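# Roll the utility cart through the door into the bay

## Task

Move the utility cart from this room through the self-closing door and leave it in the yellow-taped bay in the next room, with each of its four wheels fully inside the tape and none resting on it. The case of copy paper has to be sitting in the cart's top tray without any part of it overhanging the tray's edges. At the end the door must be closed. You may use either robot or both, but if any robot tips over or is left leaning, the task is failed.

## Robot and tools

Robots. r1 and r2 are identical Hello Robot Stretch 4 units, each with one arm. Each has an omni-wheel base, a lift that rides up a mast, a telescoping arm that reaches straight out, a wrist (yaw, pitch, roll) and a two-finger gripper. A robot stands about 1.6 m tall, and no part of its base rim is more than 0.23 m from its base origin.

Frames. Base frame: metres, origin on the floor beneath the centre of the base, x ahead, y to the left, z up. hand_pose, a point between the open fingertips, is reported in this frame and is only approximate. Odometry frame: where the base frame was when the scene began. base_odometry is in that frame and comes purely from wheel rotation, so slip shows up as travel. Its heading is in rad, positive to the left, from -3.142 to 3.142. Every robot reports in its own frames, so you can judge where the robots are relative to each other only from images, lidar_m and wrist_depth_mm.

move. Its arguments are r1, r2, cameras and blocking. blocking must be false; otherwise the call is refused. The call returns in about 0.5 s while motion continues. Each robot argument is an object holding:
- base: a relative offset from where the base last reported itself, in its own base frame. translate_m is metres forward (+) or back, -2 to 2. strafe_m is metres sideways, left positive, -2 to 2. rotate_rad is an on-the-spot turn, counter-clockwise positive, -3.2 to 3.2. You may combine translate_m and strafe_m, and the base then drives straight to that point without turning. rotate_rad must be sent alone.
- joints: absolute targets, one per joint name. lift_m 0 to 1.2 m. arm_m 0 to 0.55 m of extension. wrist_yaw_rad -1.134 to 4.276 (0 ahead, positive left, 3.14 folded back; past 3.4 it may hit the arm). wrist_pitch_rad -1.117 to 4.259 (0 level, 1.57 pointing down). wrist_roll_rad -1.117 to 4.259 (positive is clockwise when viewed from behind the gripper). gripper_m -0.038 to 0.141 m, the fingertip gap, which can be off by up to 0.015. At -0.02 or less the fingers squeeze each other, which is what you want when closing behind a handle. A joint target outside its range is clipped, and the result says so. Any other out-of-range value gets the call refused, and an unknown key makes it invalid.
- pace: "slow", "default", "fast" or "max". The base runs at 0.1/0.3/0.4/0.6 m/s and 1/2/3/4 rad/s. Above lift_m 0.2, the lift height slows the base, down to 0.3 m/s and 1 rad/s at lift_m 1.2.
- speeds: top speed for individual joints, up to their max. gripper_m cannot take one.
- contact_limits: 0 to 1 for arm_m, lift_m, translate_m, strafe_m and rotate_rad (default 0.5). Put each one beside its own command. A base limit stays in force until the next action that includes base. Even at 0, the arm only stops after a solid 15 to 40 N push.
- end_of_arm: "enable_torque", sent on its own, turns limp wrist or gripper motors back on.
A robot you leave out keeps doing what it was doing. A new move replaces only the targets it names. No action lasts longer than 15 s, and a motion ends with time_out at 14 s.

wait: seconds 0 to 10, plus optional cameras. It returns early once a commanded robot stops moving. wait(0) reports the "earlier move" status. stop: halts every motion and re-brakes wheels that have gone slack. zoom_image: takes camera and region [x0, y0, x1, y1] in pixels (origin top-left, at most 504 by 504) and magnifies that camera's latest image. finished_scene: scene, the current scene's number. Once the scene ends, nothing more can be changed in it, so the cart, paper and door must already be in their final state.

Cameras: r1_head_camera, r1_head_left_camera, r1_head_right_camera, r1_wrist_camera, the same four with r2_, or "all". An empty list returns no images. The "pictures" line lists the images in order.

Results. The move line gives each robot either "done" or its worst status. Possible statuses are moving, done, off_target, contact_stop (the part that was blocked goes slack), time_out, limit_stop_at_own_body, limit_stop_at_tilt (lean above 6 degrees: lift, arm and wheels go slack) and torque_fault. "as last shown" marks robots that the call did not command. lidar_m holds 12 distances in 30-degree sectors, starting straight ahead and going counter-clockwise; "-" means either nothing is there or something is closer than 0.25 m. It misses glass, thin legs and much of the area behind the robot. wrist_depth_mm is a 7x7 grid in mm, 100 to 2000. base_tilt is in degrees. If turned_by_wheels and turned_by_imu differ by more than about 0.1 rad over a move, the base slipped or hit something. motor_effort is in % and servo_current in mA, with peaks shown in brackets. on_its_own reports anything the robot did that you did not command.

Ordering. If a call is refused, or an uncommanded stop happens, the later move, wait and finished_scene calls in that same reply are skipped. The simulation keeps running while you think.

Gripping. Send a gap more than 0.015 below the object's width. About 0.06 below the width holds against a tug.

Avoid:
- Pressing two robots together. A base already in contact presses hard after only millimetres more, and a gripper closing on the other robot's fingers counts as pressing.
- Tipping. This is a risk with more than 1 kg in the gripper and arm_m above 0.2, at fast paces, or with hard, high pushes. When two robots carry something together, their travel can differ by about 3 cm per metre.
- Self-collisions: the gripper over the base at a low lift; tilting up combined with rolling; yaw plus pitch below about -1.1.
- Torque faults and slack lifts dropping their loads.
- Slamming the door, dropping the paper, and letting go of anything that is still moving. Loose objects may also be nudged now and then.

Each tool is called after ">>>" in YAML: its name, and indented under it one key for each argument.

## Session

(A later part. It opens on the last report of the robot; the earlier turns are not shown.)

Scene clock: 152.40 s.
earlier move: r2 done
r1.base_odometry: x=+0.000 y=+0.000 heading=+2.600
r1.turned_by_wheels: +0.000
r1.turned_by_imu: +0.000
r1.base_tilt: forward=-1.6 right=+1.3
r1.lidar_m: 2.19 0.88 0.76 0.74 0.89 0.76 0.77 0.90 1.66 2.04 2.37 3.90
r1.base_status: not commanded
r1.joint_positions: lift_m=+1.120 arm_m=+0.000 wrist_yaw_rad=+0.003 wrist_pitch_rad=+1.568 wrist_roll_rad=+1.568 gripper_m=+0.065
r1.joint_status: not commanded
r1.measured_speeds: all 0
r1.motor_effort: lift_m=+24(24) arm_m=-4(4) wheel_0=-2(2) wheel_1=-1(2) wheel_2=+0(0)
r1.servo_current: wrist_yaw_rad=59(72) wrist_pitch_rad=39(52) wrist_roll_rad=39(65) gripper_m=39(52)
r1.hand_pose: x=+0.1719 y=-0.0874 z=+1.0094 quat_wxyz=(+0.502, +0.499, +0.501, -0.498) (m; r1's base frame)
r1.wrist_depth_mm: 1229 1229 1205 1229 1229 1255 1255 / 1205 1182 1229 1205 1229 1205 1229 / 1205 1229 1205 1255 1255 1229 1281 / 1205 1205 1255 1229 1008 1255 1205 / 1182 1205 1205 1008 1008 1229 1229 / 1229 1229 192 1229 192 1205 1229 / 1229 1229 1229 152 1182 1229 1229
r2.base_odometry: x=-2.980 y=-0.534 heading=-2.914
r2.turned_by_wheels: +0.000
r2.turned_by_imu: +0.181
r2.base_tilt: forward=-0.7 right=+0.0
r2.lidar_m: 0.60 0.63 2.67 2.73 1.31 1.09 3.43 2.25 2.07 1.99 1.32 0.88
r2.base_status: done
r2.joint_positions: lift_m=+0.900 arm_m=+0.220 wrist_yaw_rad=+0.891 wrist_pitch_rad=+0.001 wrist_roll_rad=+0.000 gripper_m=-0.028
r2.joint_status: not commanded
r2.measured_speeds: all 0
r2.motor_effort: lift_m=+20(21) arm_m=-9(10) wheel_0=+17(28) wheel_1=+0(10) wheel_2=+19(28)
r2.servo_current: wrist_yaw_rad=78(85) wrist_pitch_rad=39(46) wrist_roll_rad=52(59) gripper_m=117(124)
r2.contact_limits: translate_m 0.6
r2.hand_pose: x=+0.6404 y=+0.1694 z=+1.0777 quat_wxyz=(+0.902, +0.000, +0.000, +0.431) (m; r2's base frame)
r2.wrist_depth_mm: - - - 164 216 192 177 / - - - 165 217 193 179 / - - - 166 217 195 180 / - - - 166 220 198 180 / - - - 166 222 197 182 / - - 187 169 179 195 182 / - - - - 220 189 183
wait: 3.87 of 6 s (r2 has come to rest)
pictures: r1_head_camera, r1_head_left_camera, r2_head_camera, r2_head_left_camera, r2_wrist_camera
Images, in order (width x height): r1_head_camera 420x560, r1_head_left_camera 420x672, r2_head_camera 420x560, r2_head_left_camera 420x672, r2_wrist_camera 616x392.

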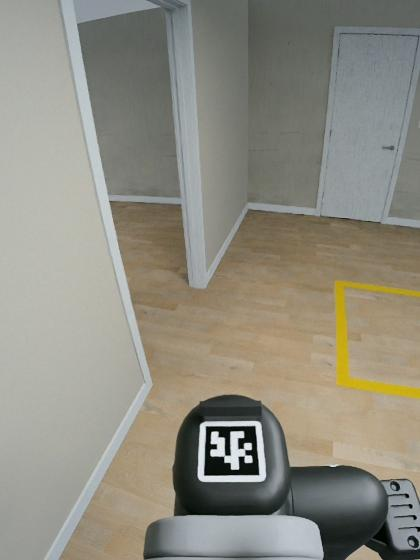

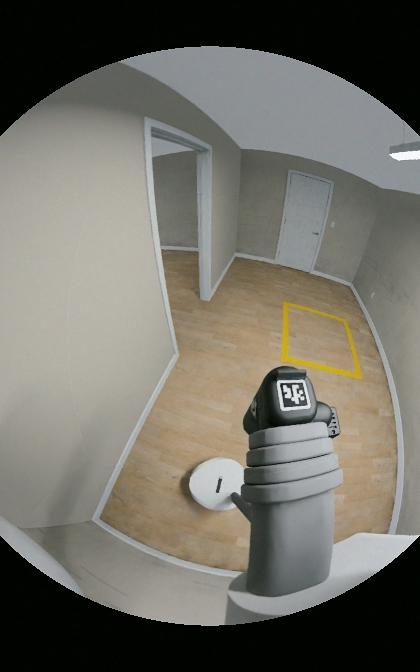

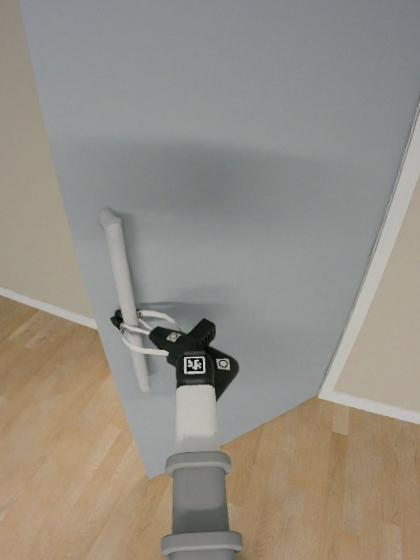

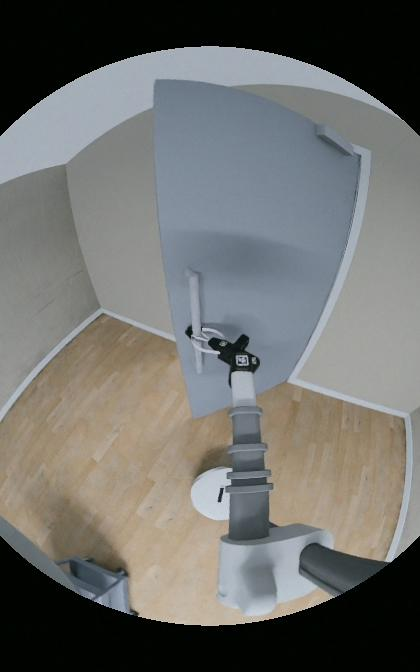

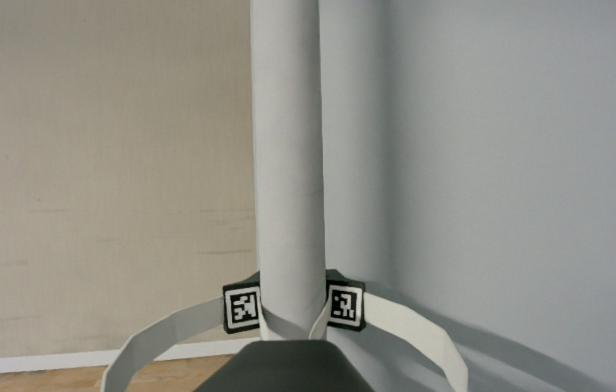

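>>> move:
  r2: {"base":{"translate_m":-0.223,"strafe_m":-0.215},"pace":"slow","contact_limits":{"translate_m":0.6}}
  blocking: false
  cameras: []

>>> wait:
  seconds: 6
  cameras: []

>>> move:
  r2: {"base":{"translate_m":-0.223,"strafe_m":-0.215},"pace":"slow","contact_limits":{"translate_m":0.6}}
  blocking: false
  cameras: []

>>> wait:
  seconds: 6
  cameras: ["r2_wrist_camera","r2_head_left_camera","r1_head_left_camera"]

Scene clock: 159.70 s.
move: r2 moving
r1: as last shown
r1.lidar_m: 2.22 0.88 0.74 0.73 0.88 0.77 0.77 0.92 1.64 2.04 2.37 3.91
r1.motor_effort: lift_m=+24(24) arm_m=-3(4) wheel_0=-1(2) wheel_1=-1(1) wheel_2=+0(0)
r1.servo_current: wrist_yaw_rad=46(59) wrist_pitch_rad=46(46) wrist_roll_rad=52(59) gripper_m=46(46)
r1.wrist_depth_mm: 1205 1205 1229 1229 1229 1205 1229 / 1205 1229 1205 1205 1229 1205 1281 / 1229 1205 1229 1229 1229 1229 1205 / 1205 1205 1205 1229 1008 1229 1229 / 1205 1255 1205 1008 1025 1229 1229 / 1205 1205 192 1229 191 1229 1229 / 1205 1229 1229 152 1229 1229 1205
r2.base_odometry: x=-2.973 y=-0.523 heading=-2.911
r2.turned_by_wheels: +0.003
r2.turned_by_imu: +0.012
r2.base_tilt: forward=-0.6 right=+0.0
r2.lidar_m: 0.60 0.63 2.68 2.75 1.30 1.10 3.38 2.21 2.05 1.97 1.32 0.88
r2.base_status: translate_m moving; strafe_m moving
r2.joint_positions: lift_m=+0.900 arm_m=+0.220 wrist_yaw_rad=+0.891 wrist_pitch_rad=+0.001 wrist_roll_rad=+0.000 gripper_m=-0.028
r2.joint_status: not commanded
r2.measured_speeds: translate_m=-0.034 strafe_m=-0.038 rotate_rad=+0.007 lift_m=+0.000 arm_m=+0.000 wrist_yaw_rad=+0.000 wrist_pitch_rad=+0.000 wrist_roll_rad=+0.000
r2.motor_effort: lift_m=+20(21) arm_m=-9(9) wheel_0=+16(22) wheel_1=-6(7) wheel_2=+24(24)
r2.servo_current: wrist_yaw_rad=65(78) wrist_pitch_rad=33(46) wrist_roll_rad=52(59) gripper_m=117(117)
r2.contact_limits: translate_m 0.6
r2.hand_pose: x=+0.6404 y=+0.1694 z=+1.0777 quat_wxyz=(+0.902, +0.000, +0.000, +0.431) (m; r2's base frame)
r2.wrist_depth_mm: - - - 164 217 193 178 / - - - 165 217 194 179 / - - - 165 218 195 180 / - - - 167 220 200 181 / - - - 167 223 198 182 / - - 186 167 181 195 183 / - - - - 222 192 -
pictures: none
No camera images: "cameras" was empty.

Scene clock: 163.53 s.
earlier move: r2 done
r1.base_odometry: x=+0.000 y=+0.000 heading=+2.600
r1.turned_by_wheels: +0.000
r1.turned_by_imu: +0.000
r1.base_tilt: forward=-1.6 right=+1.3
r1.lidar_m: 2.20 0.89 0.74 0.75 0.90 0.77 0.77 0.93 1.67 2.05 2.39 3.90
r1.base_status: not commanded
r1.joint_positions: lift_m=+1.120 arm_m=+0.000 wrist_yaw_rad=+0.003 wrist_pitch_rad=+1.568 wrist_roll_rad=+1.568 gripper_m=+0.065
r1.joint_status: not commanded
r1.measured_speeds: all 0
r1.motor_effort: lift_m=+24(24) arm_m=-4(4) wheel_0=-2(2) wheel_1=-1(1) wheel_2=+0(0)
r1.servo_current: wrist_yaw_rad=65(72) wrist_pitch_rad=39(52) wrist_roll_rad=52(65) gripper_m=46(52)
r1.hand_pose: x=+0.1719 y=-0.0874 z=+1.0094 quat_wxyz=(+0.502, +0.499, +0.501, -0.498) (m; r1's base frame)
r1.wrist_depth_mm: 1182 1229 1205 1229 1205 1205 1205 / 1229 1255 1229 1255 1205 1229 1205 / 1229 1229 1205 1229 1255 1229 1229 / 1229 1229 1205 1229 1025 1229 1229 / 1205 1229 1229 1008 1008 1255 1229 / 1229 1229 192 1229 192 1205 1255 / 1229 1229 1229 153 1229 1255 1255
r2.base_odometry: x=-2.812 y=-0.275 heading=-2.911
r2.turned_by_wheels: +0.000
r2.turned_by_imu: +0.152
r2.base_tilt: forward=-0.6 right=+0.0
r2.lidar_m: 0.59 0.60 2.92 3.11 1.11 1.45 2.44 1.82 1.78 1.73 1.31 0.93
r2.base_status: done
r2.joint_positions: lift_m=+0.900 arm_m=+0.220 wrist_yaw_rad=+0.893 wrist_pitch_rad=+0.001 wrist_roll_rad=+0.000 gripper_m=-0.028
r2.joint_status: not commanded
r2.measured_speeds: all 0
r2.motor_effort: lift_m=+20(21) arm_m=-8(10) wheel_0=+22(27) wheel_1=+2(9) wheel_2=+20(29)
r2.servo_current: wrist_yaw_rad=72(85) wrist_pitch_rad=33(46) wrist_roll_rad=52(59) gripper_m=117(124)
r2.contact_limits: translate_m 0.6
r2.hand_pose: x=+0.6400 y=+0.1699 z=+1.0777 quat_wxyz=(+0.902, +0.000, +0.000, +0.432) (m; r2's base frame)
r2.wrist_depth_mm: - - - 167 216 196 - / - - - 163 218 197 183 / - - - 167 220 199 185 / - - - 167 221 200 186 / - - - 168 224 201 187 / - - 183 167 181 202 188 / - - - - 222 197 188
wait: 3.83 of 6 s (r2 has come to rest)
pictures: none
No camera images: "cameras" was empty.

Scene clock: 164.03 s.
move: r2 moving
r1: as last shown
r1.lidar_m: 2.23 0.87 0.75 0.75 0.89 0.77 0.77 0.92 1.65 2.05 2.39 3.91
r1.servo_current: wrist_yaw_rad=46(59) wrist_pitch_rad=46(46) wrist_roll_rad=59(72) gripper_m=39(52)
r1.wrist_depth_mm: 1229 1205 1182 1229 1229 1229 1255 / 1229 1229 1229 1205 1229 1229 1229 / 1182 1205 1205 1255 1229 1229 1229 / 1205 1205 1229 1182 1025 1255 1205 / 1229 1229 1205 1008 1008 1205 1229 / 1205 1205 192 1205 191 1229 1229 / 1205 1229 1255 152 1229 1229 1229
r2.base_odometry: x=-2.805 y=-0.263 heading=-2.908
r2.turned_by_wheels: +0.003
r2.turned_by_imu: +0.014
r2.base_tilt: forward=-0.6 right=+0.0
r2.lidar_m: 0.61 0.64 2.94 3.12 1.17 1.49 2.39 1.83 1.80 1.69 1.32 0.93
r2.base_status: translate_m moving; strafe_m moving
r2.joint_positions: lift_m=+0.900 arm_m=+0.220 wrist_yaw_rad=+0.893 wrist_pitch_rad=+0.001 wrist_roll_rad=+0.000 gripper_m=-0.028
r2.joint_status: not commanded
r2.measured_speeds: translate_m=-0.037 strafe_m=-0.038 rotate_rad=+0.006 lift_m=+0.000 arm_m=+0.000 wrist_yaw_rad=+0.000 wrist_pitch_rad=+0.000 wrist_roll_rad=+0.000
r2.motor_effort: lift_m=+20(21) arm_m=-8(8) wheel_0=+19(28) wheel_1=-2(7) wheel_2=+24(24)
r2.servo_current: wrist_yaw_rad=78(85) wrist_pitch_rad=39(39) wrist_roll_rad=46(52) gripper_m=111(117)
r2.contact_limits: translate_m 0.6
r2.hand_pose: x=+0.6400 y=+0.1699 z=+1.0777 quat_wxyz=(+0.902, +0.000, +0.000, +0.432) (m; r2's base frame)
r2.wrist_depth_mm: - - - 165 218 196 - / - - - 165 219 198 184 / - - - 167 220 200 185 / - - - 167 222 200 186 / - - - 167 224 202 187 / - - 186 167 181 202 189 / - - - - 224 195 189
pictures: none
No camera images: "cameras" was empty.

Scene clock: 167.87 s.
earlier move: r2 done
r1.base_odometry: x=+0.000 y=+0.000 heading=+2.600
r1.turned_by_wheels: +0.000
r1.turned_by_imu: +0.000
r1.base_tilt: forward=-1.6 right=+1.3
r1.lidar_m: 2.21 0.88 0.76 0.76 0.90 0.77 0.76 0.92 1.64 2.03 2.37 3.91
r1.base_status: not commanded
r1.joint_positions: lift_m=+1.120 arm_m=+0.000 wrist_yaw_rad=+0.003 wrist_pitch_rad=+1.568 wrist_roll_rad=+1.568 gripper_m=+0.065
r1.joint_status: not commanded
r1.measured_speeds: all 0
r1.motor_effort: lift_m=+24(24) arm_m=-3(4) wheel_0=-2(2) wheel_1=-1(1) wheel_2=+0(0)
r1.servo_current: wrist_yaw_rad=39(72) wrist_pitch_rad=39(52) wrist_roll_rad=52(72) gripper_m=39(52)
r1.hand_pose: x=+0.1719 y=-0.0874 z=+1.0094 quat_wxyz=(+0.502, +0.499, +0.501, -0.498) (m; r1's base frame)
r1.wrist_depth_mm: 1182 1205 1205 1255 1205 1205 1255 / 1205 1255 1182 1182 1229 1255 1229 / 1229 1255 1229 1229 1205 1205 1229 / 1229 1229 1205 1229 1008 1205 1255 / 1229 1205 1255 1008 1025 1255 1229 / 1229 1229 191 1229 191 1229 1229 / 1229 1205 1205 152 1205 1255 1229
r2.base_odometry: x=-2.645 y=-0.014 heading=-2.908
r2.turned_by_wheels: +0.000
r2.turned_by_imu: +0.081
r2.base_tilt: forward=-0.7 right=+0.0
r2.lidar_m: 0.59 0.62 3.20 1.29 1.29 3.98 1.93 1.54 1.50 1.64 1.32 1.06
r2.base_status: done
r2.joint_positions: lift_m=+0.900 arm_m=+0.220 wrist_yaw_rad=+0.896 wrist_pitch_rad=+0.001 wrist_roll_rad=+0.000 gripper_m=-0.028
r2.joint_status: not commanded
r2.measured_speeds: all 0
r2.motor_effort: lift_m=+20(21) arm_m=-7(9) wheel_0=+23(28) wheel_1=+1(7) wheel_2=+19(26)
r2.servo_current: wrist_yaw_rad=91(98) wrist_pitch_rad=33(46) wrist_roll_rad=46(59) gripper_m=117(124)
r2.contact_limits: translate_m 0.6
r2.hand_pose: x=+0.6395 y=+0.1705 z=+1.0777 quat_wxyz=(+0.901, +0.000, +0.000, +0.433) (m; r2's base frame)
r2.wrist_depth_mm: - - - 163 224 209 200 / - - 263 164 226 212 203 / - - 263 170 227 213 202 / - - 264 169 229 213 204 / - - - 169 230 215 205 / - - 185 167 224 216 206 / - - - - 229 213 206
wait: 3.83 of 6 s (r2 has come to rest)
pictures: r1_head_left_camera, r2_head_left_camera, r2_wrist_camera
Images, in order (width x height): r1_head_left_camera 420x672, r2_head_left_camera 420x672, r2_wrist_camera 616x392.

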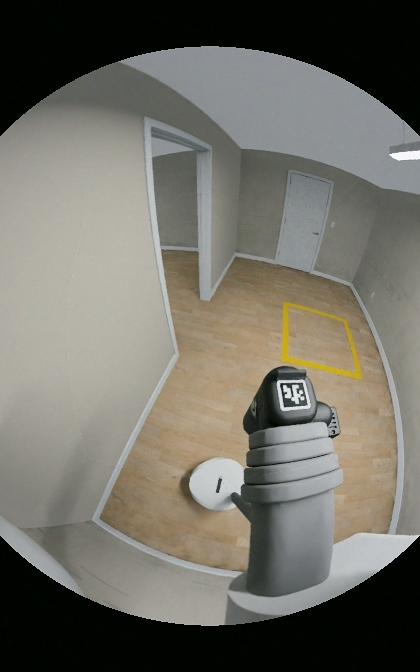

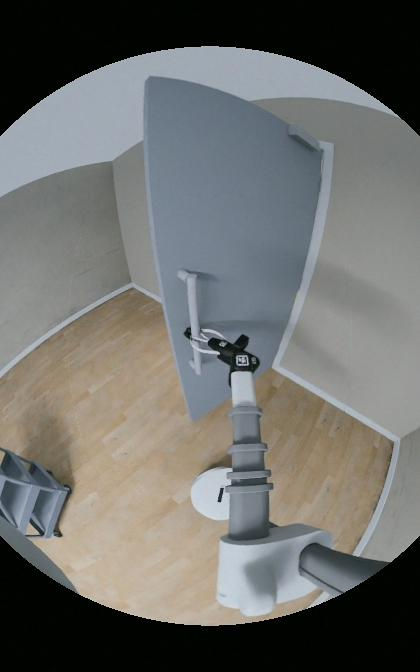

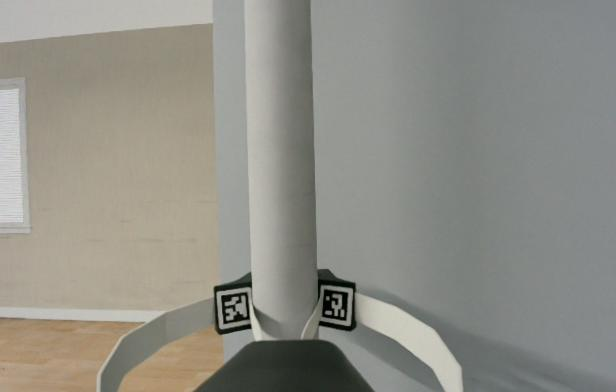

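>>> move:
  r2: {"base":{"translate_m":-0.18,"strafe_m":-0.2},"pace":"slow","contact_limits":{"translate_m":0.6}}
  blocking: false
  cameras: []

>>> wait:
  seconds: 6
  cameras: ["r2_wrist_camera","r2_head_left_camera","r2_head_camera"]

Scene clock: 174.27 s.
move: r2 moving
r1: as last shown
r1.lidar_m: 2.21 0.88 0.74 0.73 0.89 0.77 0.78 0.93 1.67 2.03 2.42 3.93
r1.servo_current: wrist_yaw_rad=39(65) wrist_pitch_rad=39(52) wrist_roll_rad=52(52) gripper_m=39(46)
r1.wrist_depth_mm: 1229 1229 1229 1229 1229 1229 1255 / 1205 1205 1229 1255 1255 1205 1255 / 1229 1205 1229 1182 1229 1205 1229 / 1205 1229 1229 1229 1025 1205 1205 / 1205 1205 1229 1025 1025 1229 1229 / 1205 1205 193 1255 192 1229 1205 / 1255 1205 1229 153 1205 1229 1229
r2.base_odometry: x=-2.639 y=-0.003 heading=-2.904
r2.turned_by_wheels: +0.003
r2.turned_by_imu: +0.004
r2.base_tilt: forward=-0.7 right=+0.0
r2.lidar_m: 0.60 0.59 3.22 1.26 1.30 3.91 1.91 1.53 1.50 1.63 1.32 1.07
r2.base_status: translate_m moving; strafe_m moving
r2.joint_positions: lift_m=+0.900 arm_m=+0.220 wrist_yaw_rad=+0.896 wrist_pitch_rad=+0.001 wrist_roll_rad=+0.000 gripper_m=-0.028
r2.joint_status: not commanded
r2.measured_speeds: translate_m=-0.033 strafe_m=-0.037 rotate_rad=+0.001 lift_m=+0.000 arm_m=+0.000 wrist_yaw_rad=+0.000 wrist_pitch_rad=+0.000 wrist_roll_rad=+0.000
r2.motor_effort: lift_m=+20(21) arm_m=-7(7) wheel_0=+24(25) wheel_1=-2(3) wheel_2=+20(23)
r2.servo_current: wrist_yaw_rad=98(98) wrist_pitch_rad=39(46) wrist_roll_rad=39(59) gripper_m=111(124)
r2.contact_limits: translate_m 0.6
r2.hand_pose: x=+0.6395 y=+0.1705 z=+1.0777 quat_wxyz=(+0.901, +0.000, +0.000, +0.433) (m; r2's base frame)
r2.wrist_depth_mm: - - 258 163 224 210 202 / - - 259 164 227 211 - / - - 263 168 228 213 204 / - - 264 168 230 214 204 / - - - 169 230 216 206 / - - 184 167 224 217 208 / - - - - 231 213 208
pictures: none
No camera images: "cameras" was empty.

Scene clock: 177.70 s.
earlier move: r2 done
r1.base_odometry: x=+0.000 y=+0.000 heading=+2.600
r1.turned_by_wheels: +0.000
r1.turned_by_imu: +0.000
r1.base_tilt: forward=-1.6 right=+1.3
r1.lidar_m: 2.21 0.88 0.76 0.75 0.90 0.76 0.78 0.94 1.66 2.03 2.40 3.92
r1.base_status: not commanded
r1.joint_positions: lift_m=+1.120 arm_m=+0.000 wrist_yaw_rad=+0.003 wrist_pitch_rad=+1.568 wrist_roll_rad=+1.568 gripper_m=+0.065
r1.joint_status: not commanded
r1.measured_speeds: all 0
r1.motor_effort: lift_m=+24(24) arm_m=-3(4) wheel_0=-2(2) wheel_1=-1(1) wheel_2=+0(0)
r1.servo_current: wrist_yaw_rad=33(72) wrist_pitch_rad=39(52) wrist_roll_rad=33(72) gripper_m=39(46)
r1.hand_pose: x=+0.1719 y=-0.0874 z=+1.0094 quat_wxyz=(+0.502, +0.499, +0.501, -0.498) (m; r1's base frame)
r1.wrist_depth_mm: 1229 1205 1229 1205 1229 1205 1229 / 1255 1205 1229 1205 1255 1255 1229 / 1205 1229 1205 1229 1205 1205 1229 / 1205 1205 1229 1205 1008 1229 1229 / 1229 1255 1229 1025 1008 1229 1255 / 1281 1229 192 1255 192 1255 1255 / 1205 1182 1205 152 1205 1229 1205
r2.base_odometry: x=-2.517 y=+0.222 heading=-2.906
r2.turned_by_wheels: -0.002
r2.turned_by_imu: +0.006
r2.base_tilt: forward=-0.6 right=+0.1
r2.lidar_m: 0.59 0.61 3.49 1.41 1.55 3.16 1.60 1.26 1.23 1.41 1.30 1.29
r2.base_status: done
r2.joint_positions: lift_m=+0.900 arm_m=+0.220 wrist_yaw_rad=+0.896 wrist_pitch_rad=+0.001 wrist_roll_rad=+0.000 gripper_m=-0.028
r2.joint_status: not commanded
r2.measured_speeds: all 0
r2.motor_effort: lift_m=+20(21) arm_m=-7(7) wheel_0=+12(29) wheel_1=-3(4) wheel_2=+12(23)
r2.servo_current: wrist_yaw_rad=85(104) wrist_pitch_rad=46(46) wrist_roll_rad=39(59) gripper_m=117(130)
r2.contact_limits: translate_m 0.6
r2.hand_pose: x=+0.6395 y=+0.1706 z=+1.0777 quat_wxyz=(+0.901, +0.000, +0.000, +0.433) (m; r2's base frame)
r2.wrist_depth_mm: - - 241 163 242 242 241 / - - 242 163 243 243 242 / - - 244 164 244 244 245 / - - 245 167 245 246 246 / - - 247 165 247 248 247 / - - 186 166 181 247 249 / - - 249 - 251 250 250
wait: 3.43 of 6 s (r2 has come to rest)
pictures: r2_head_camera, r2_head_left_camera, r2_wrist_camera
Images, in order (width x height): r2_head_camera 420x560, r2_head_left_camera 420x672, r2_wrist_camera 616x392.

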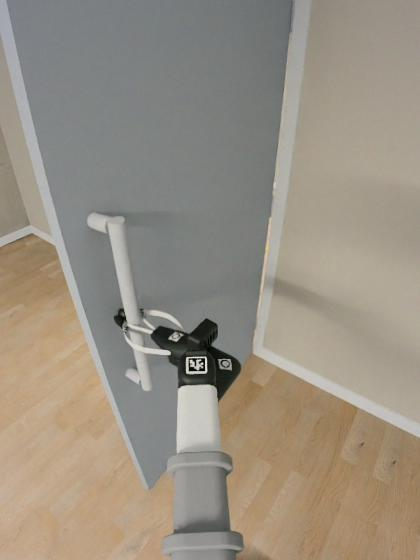

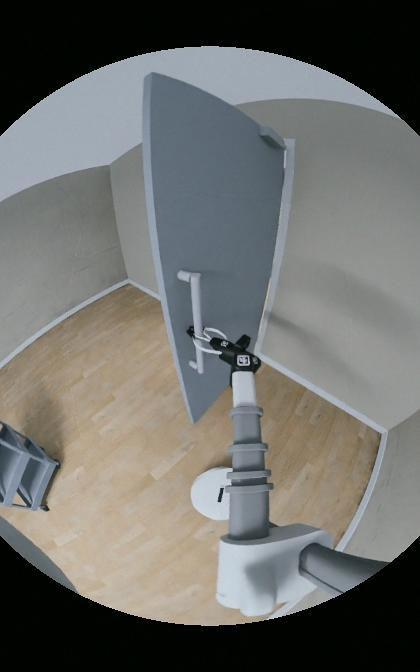

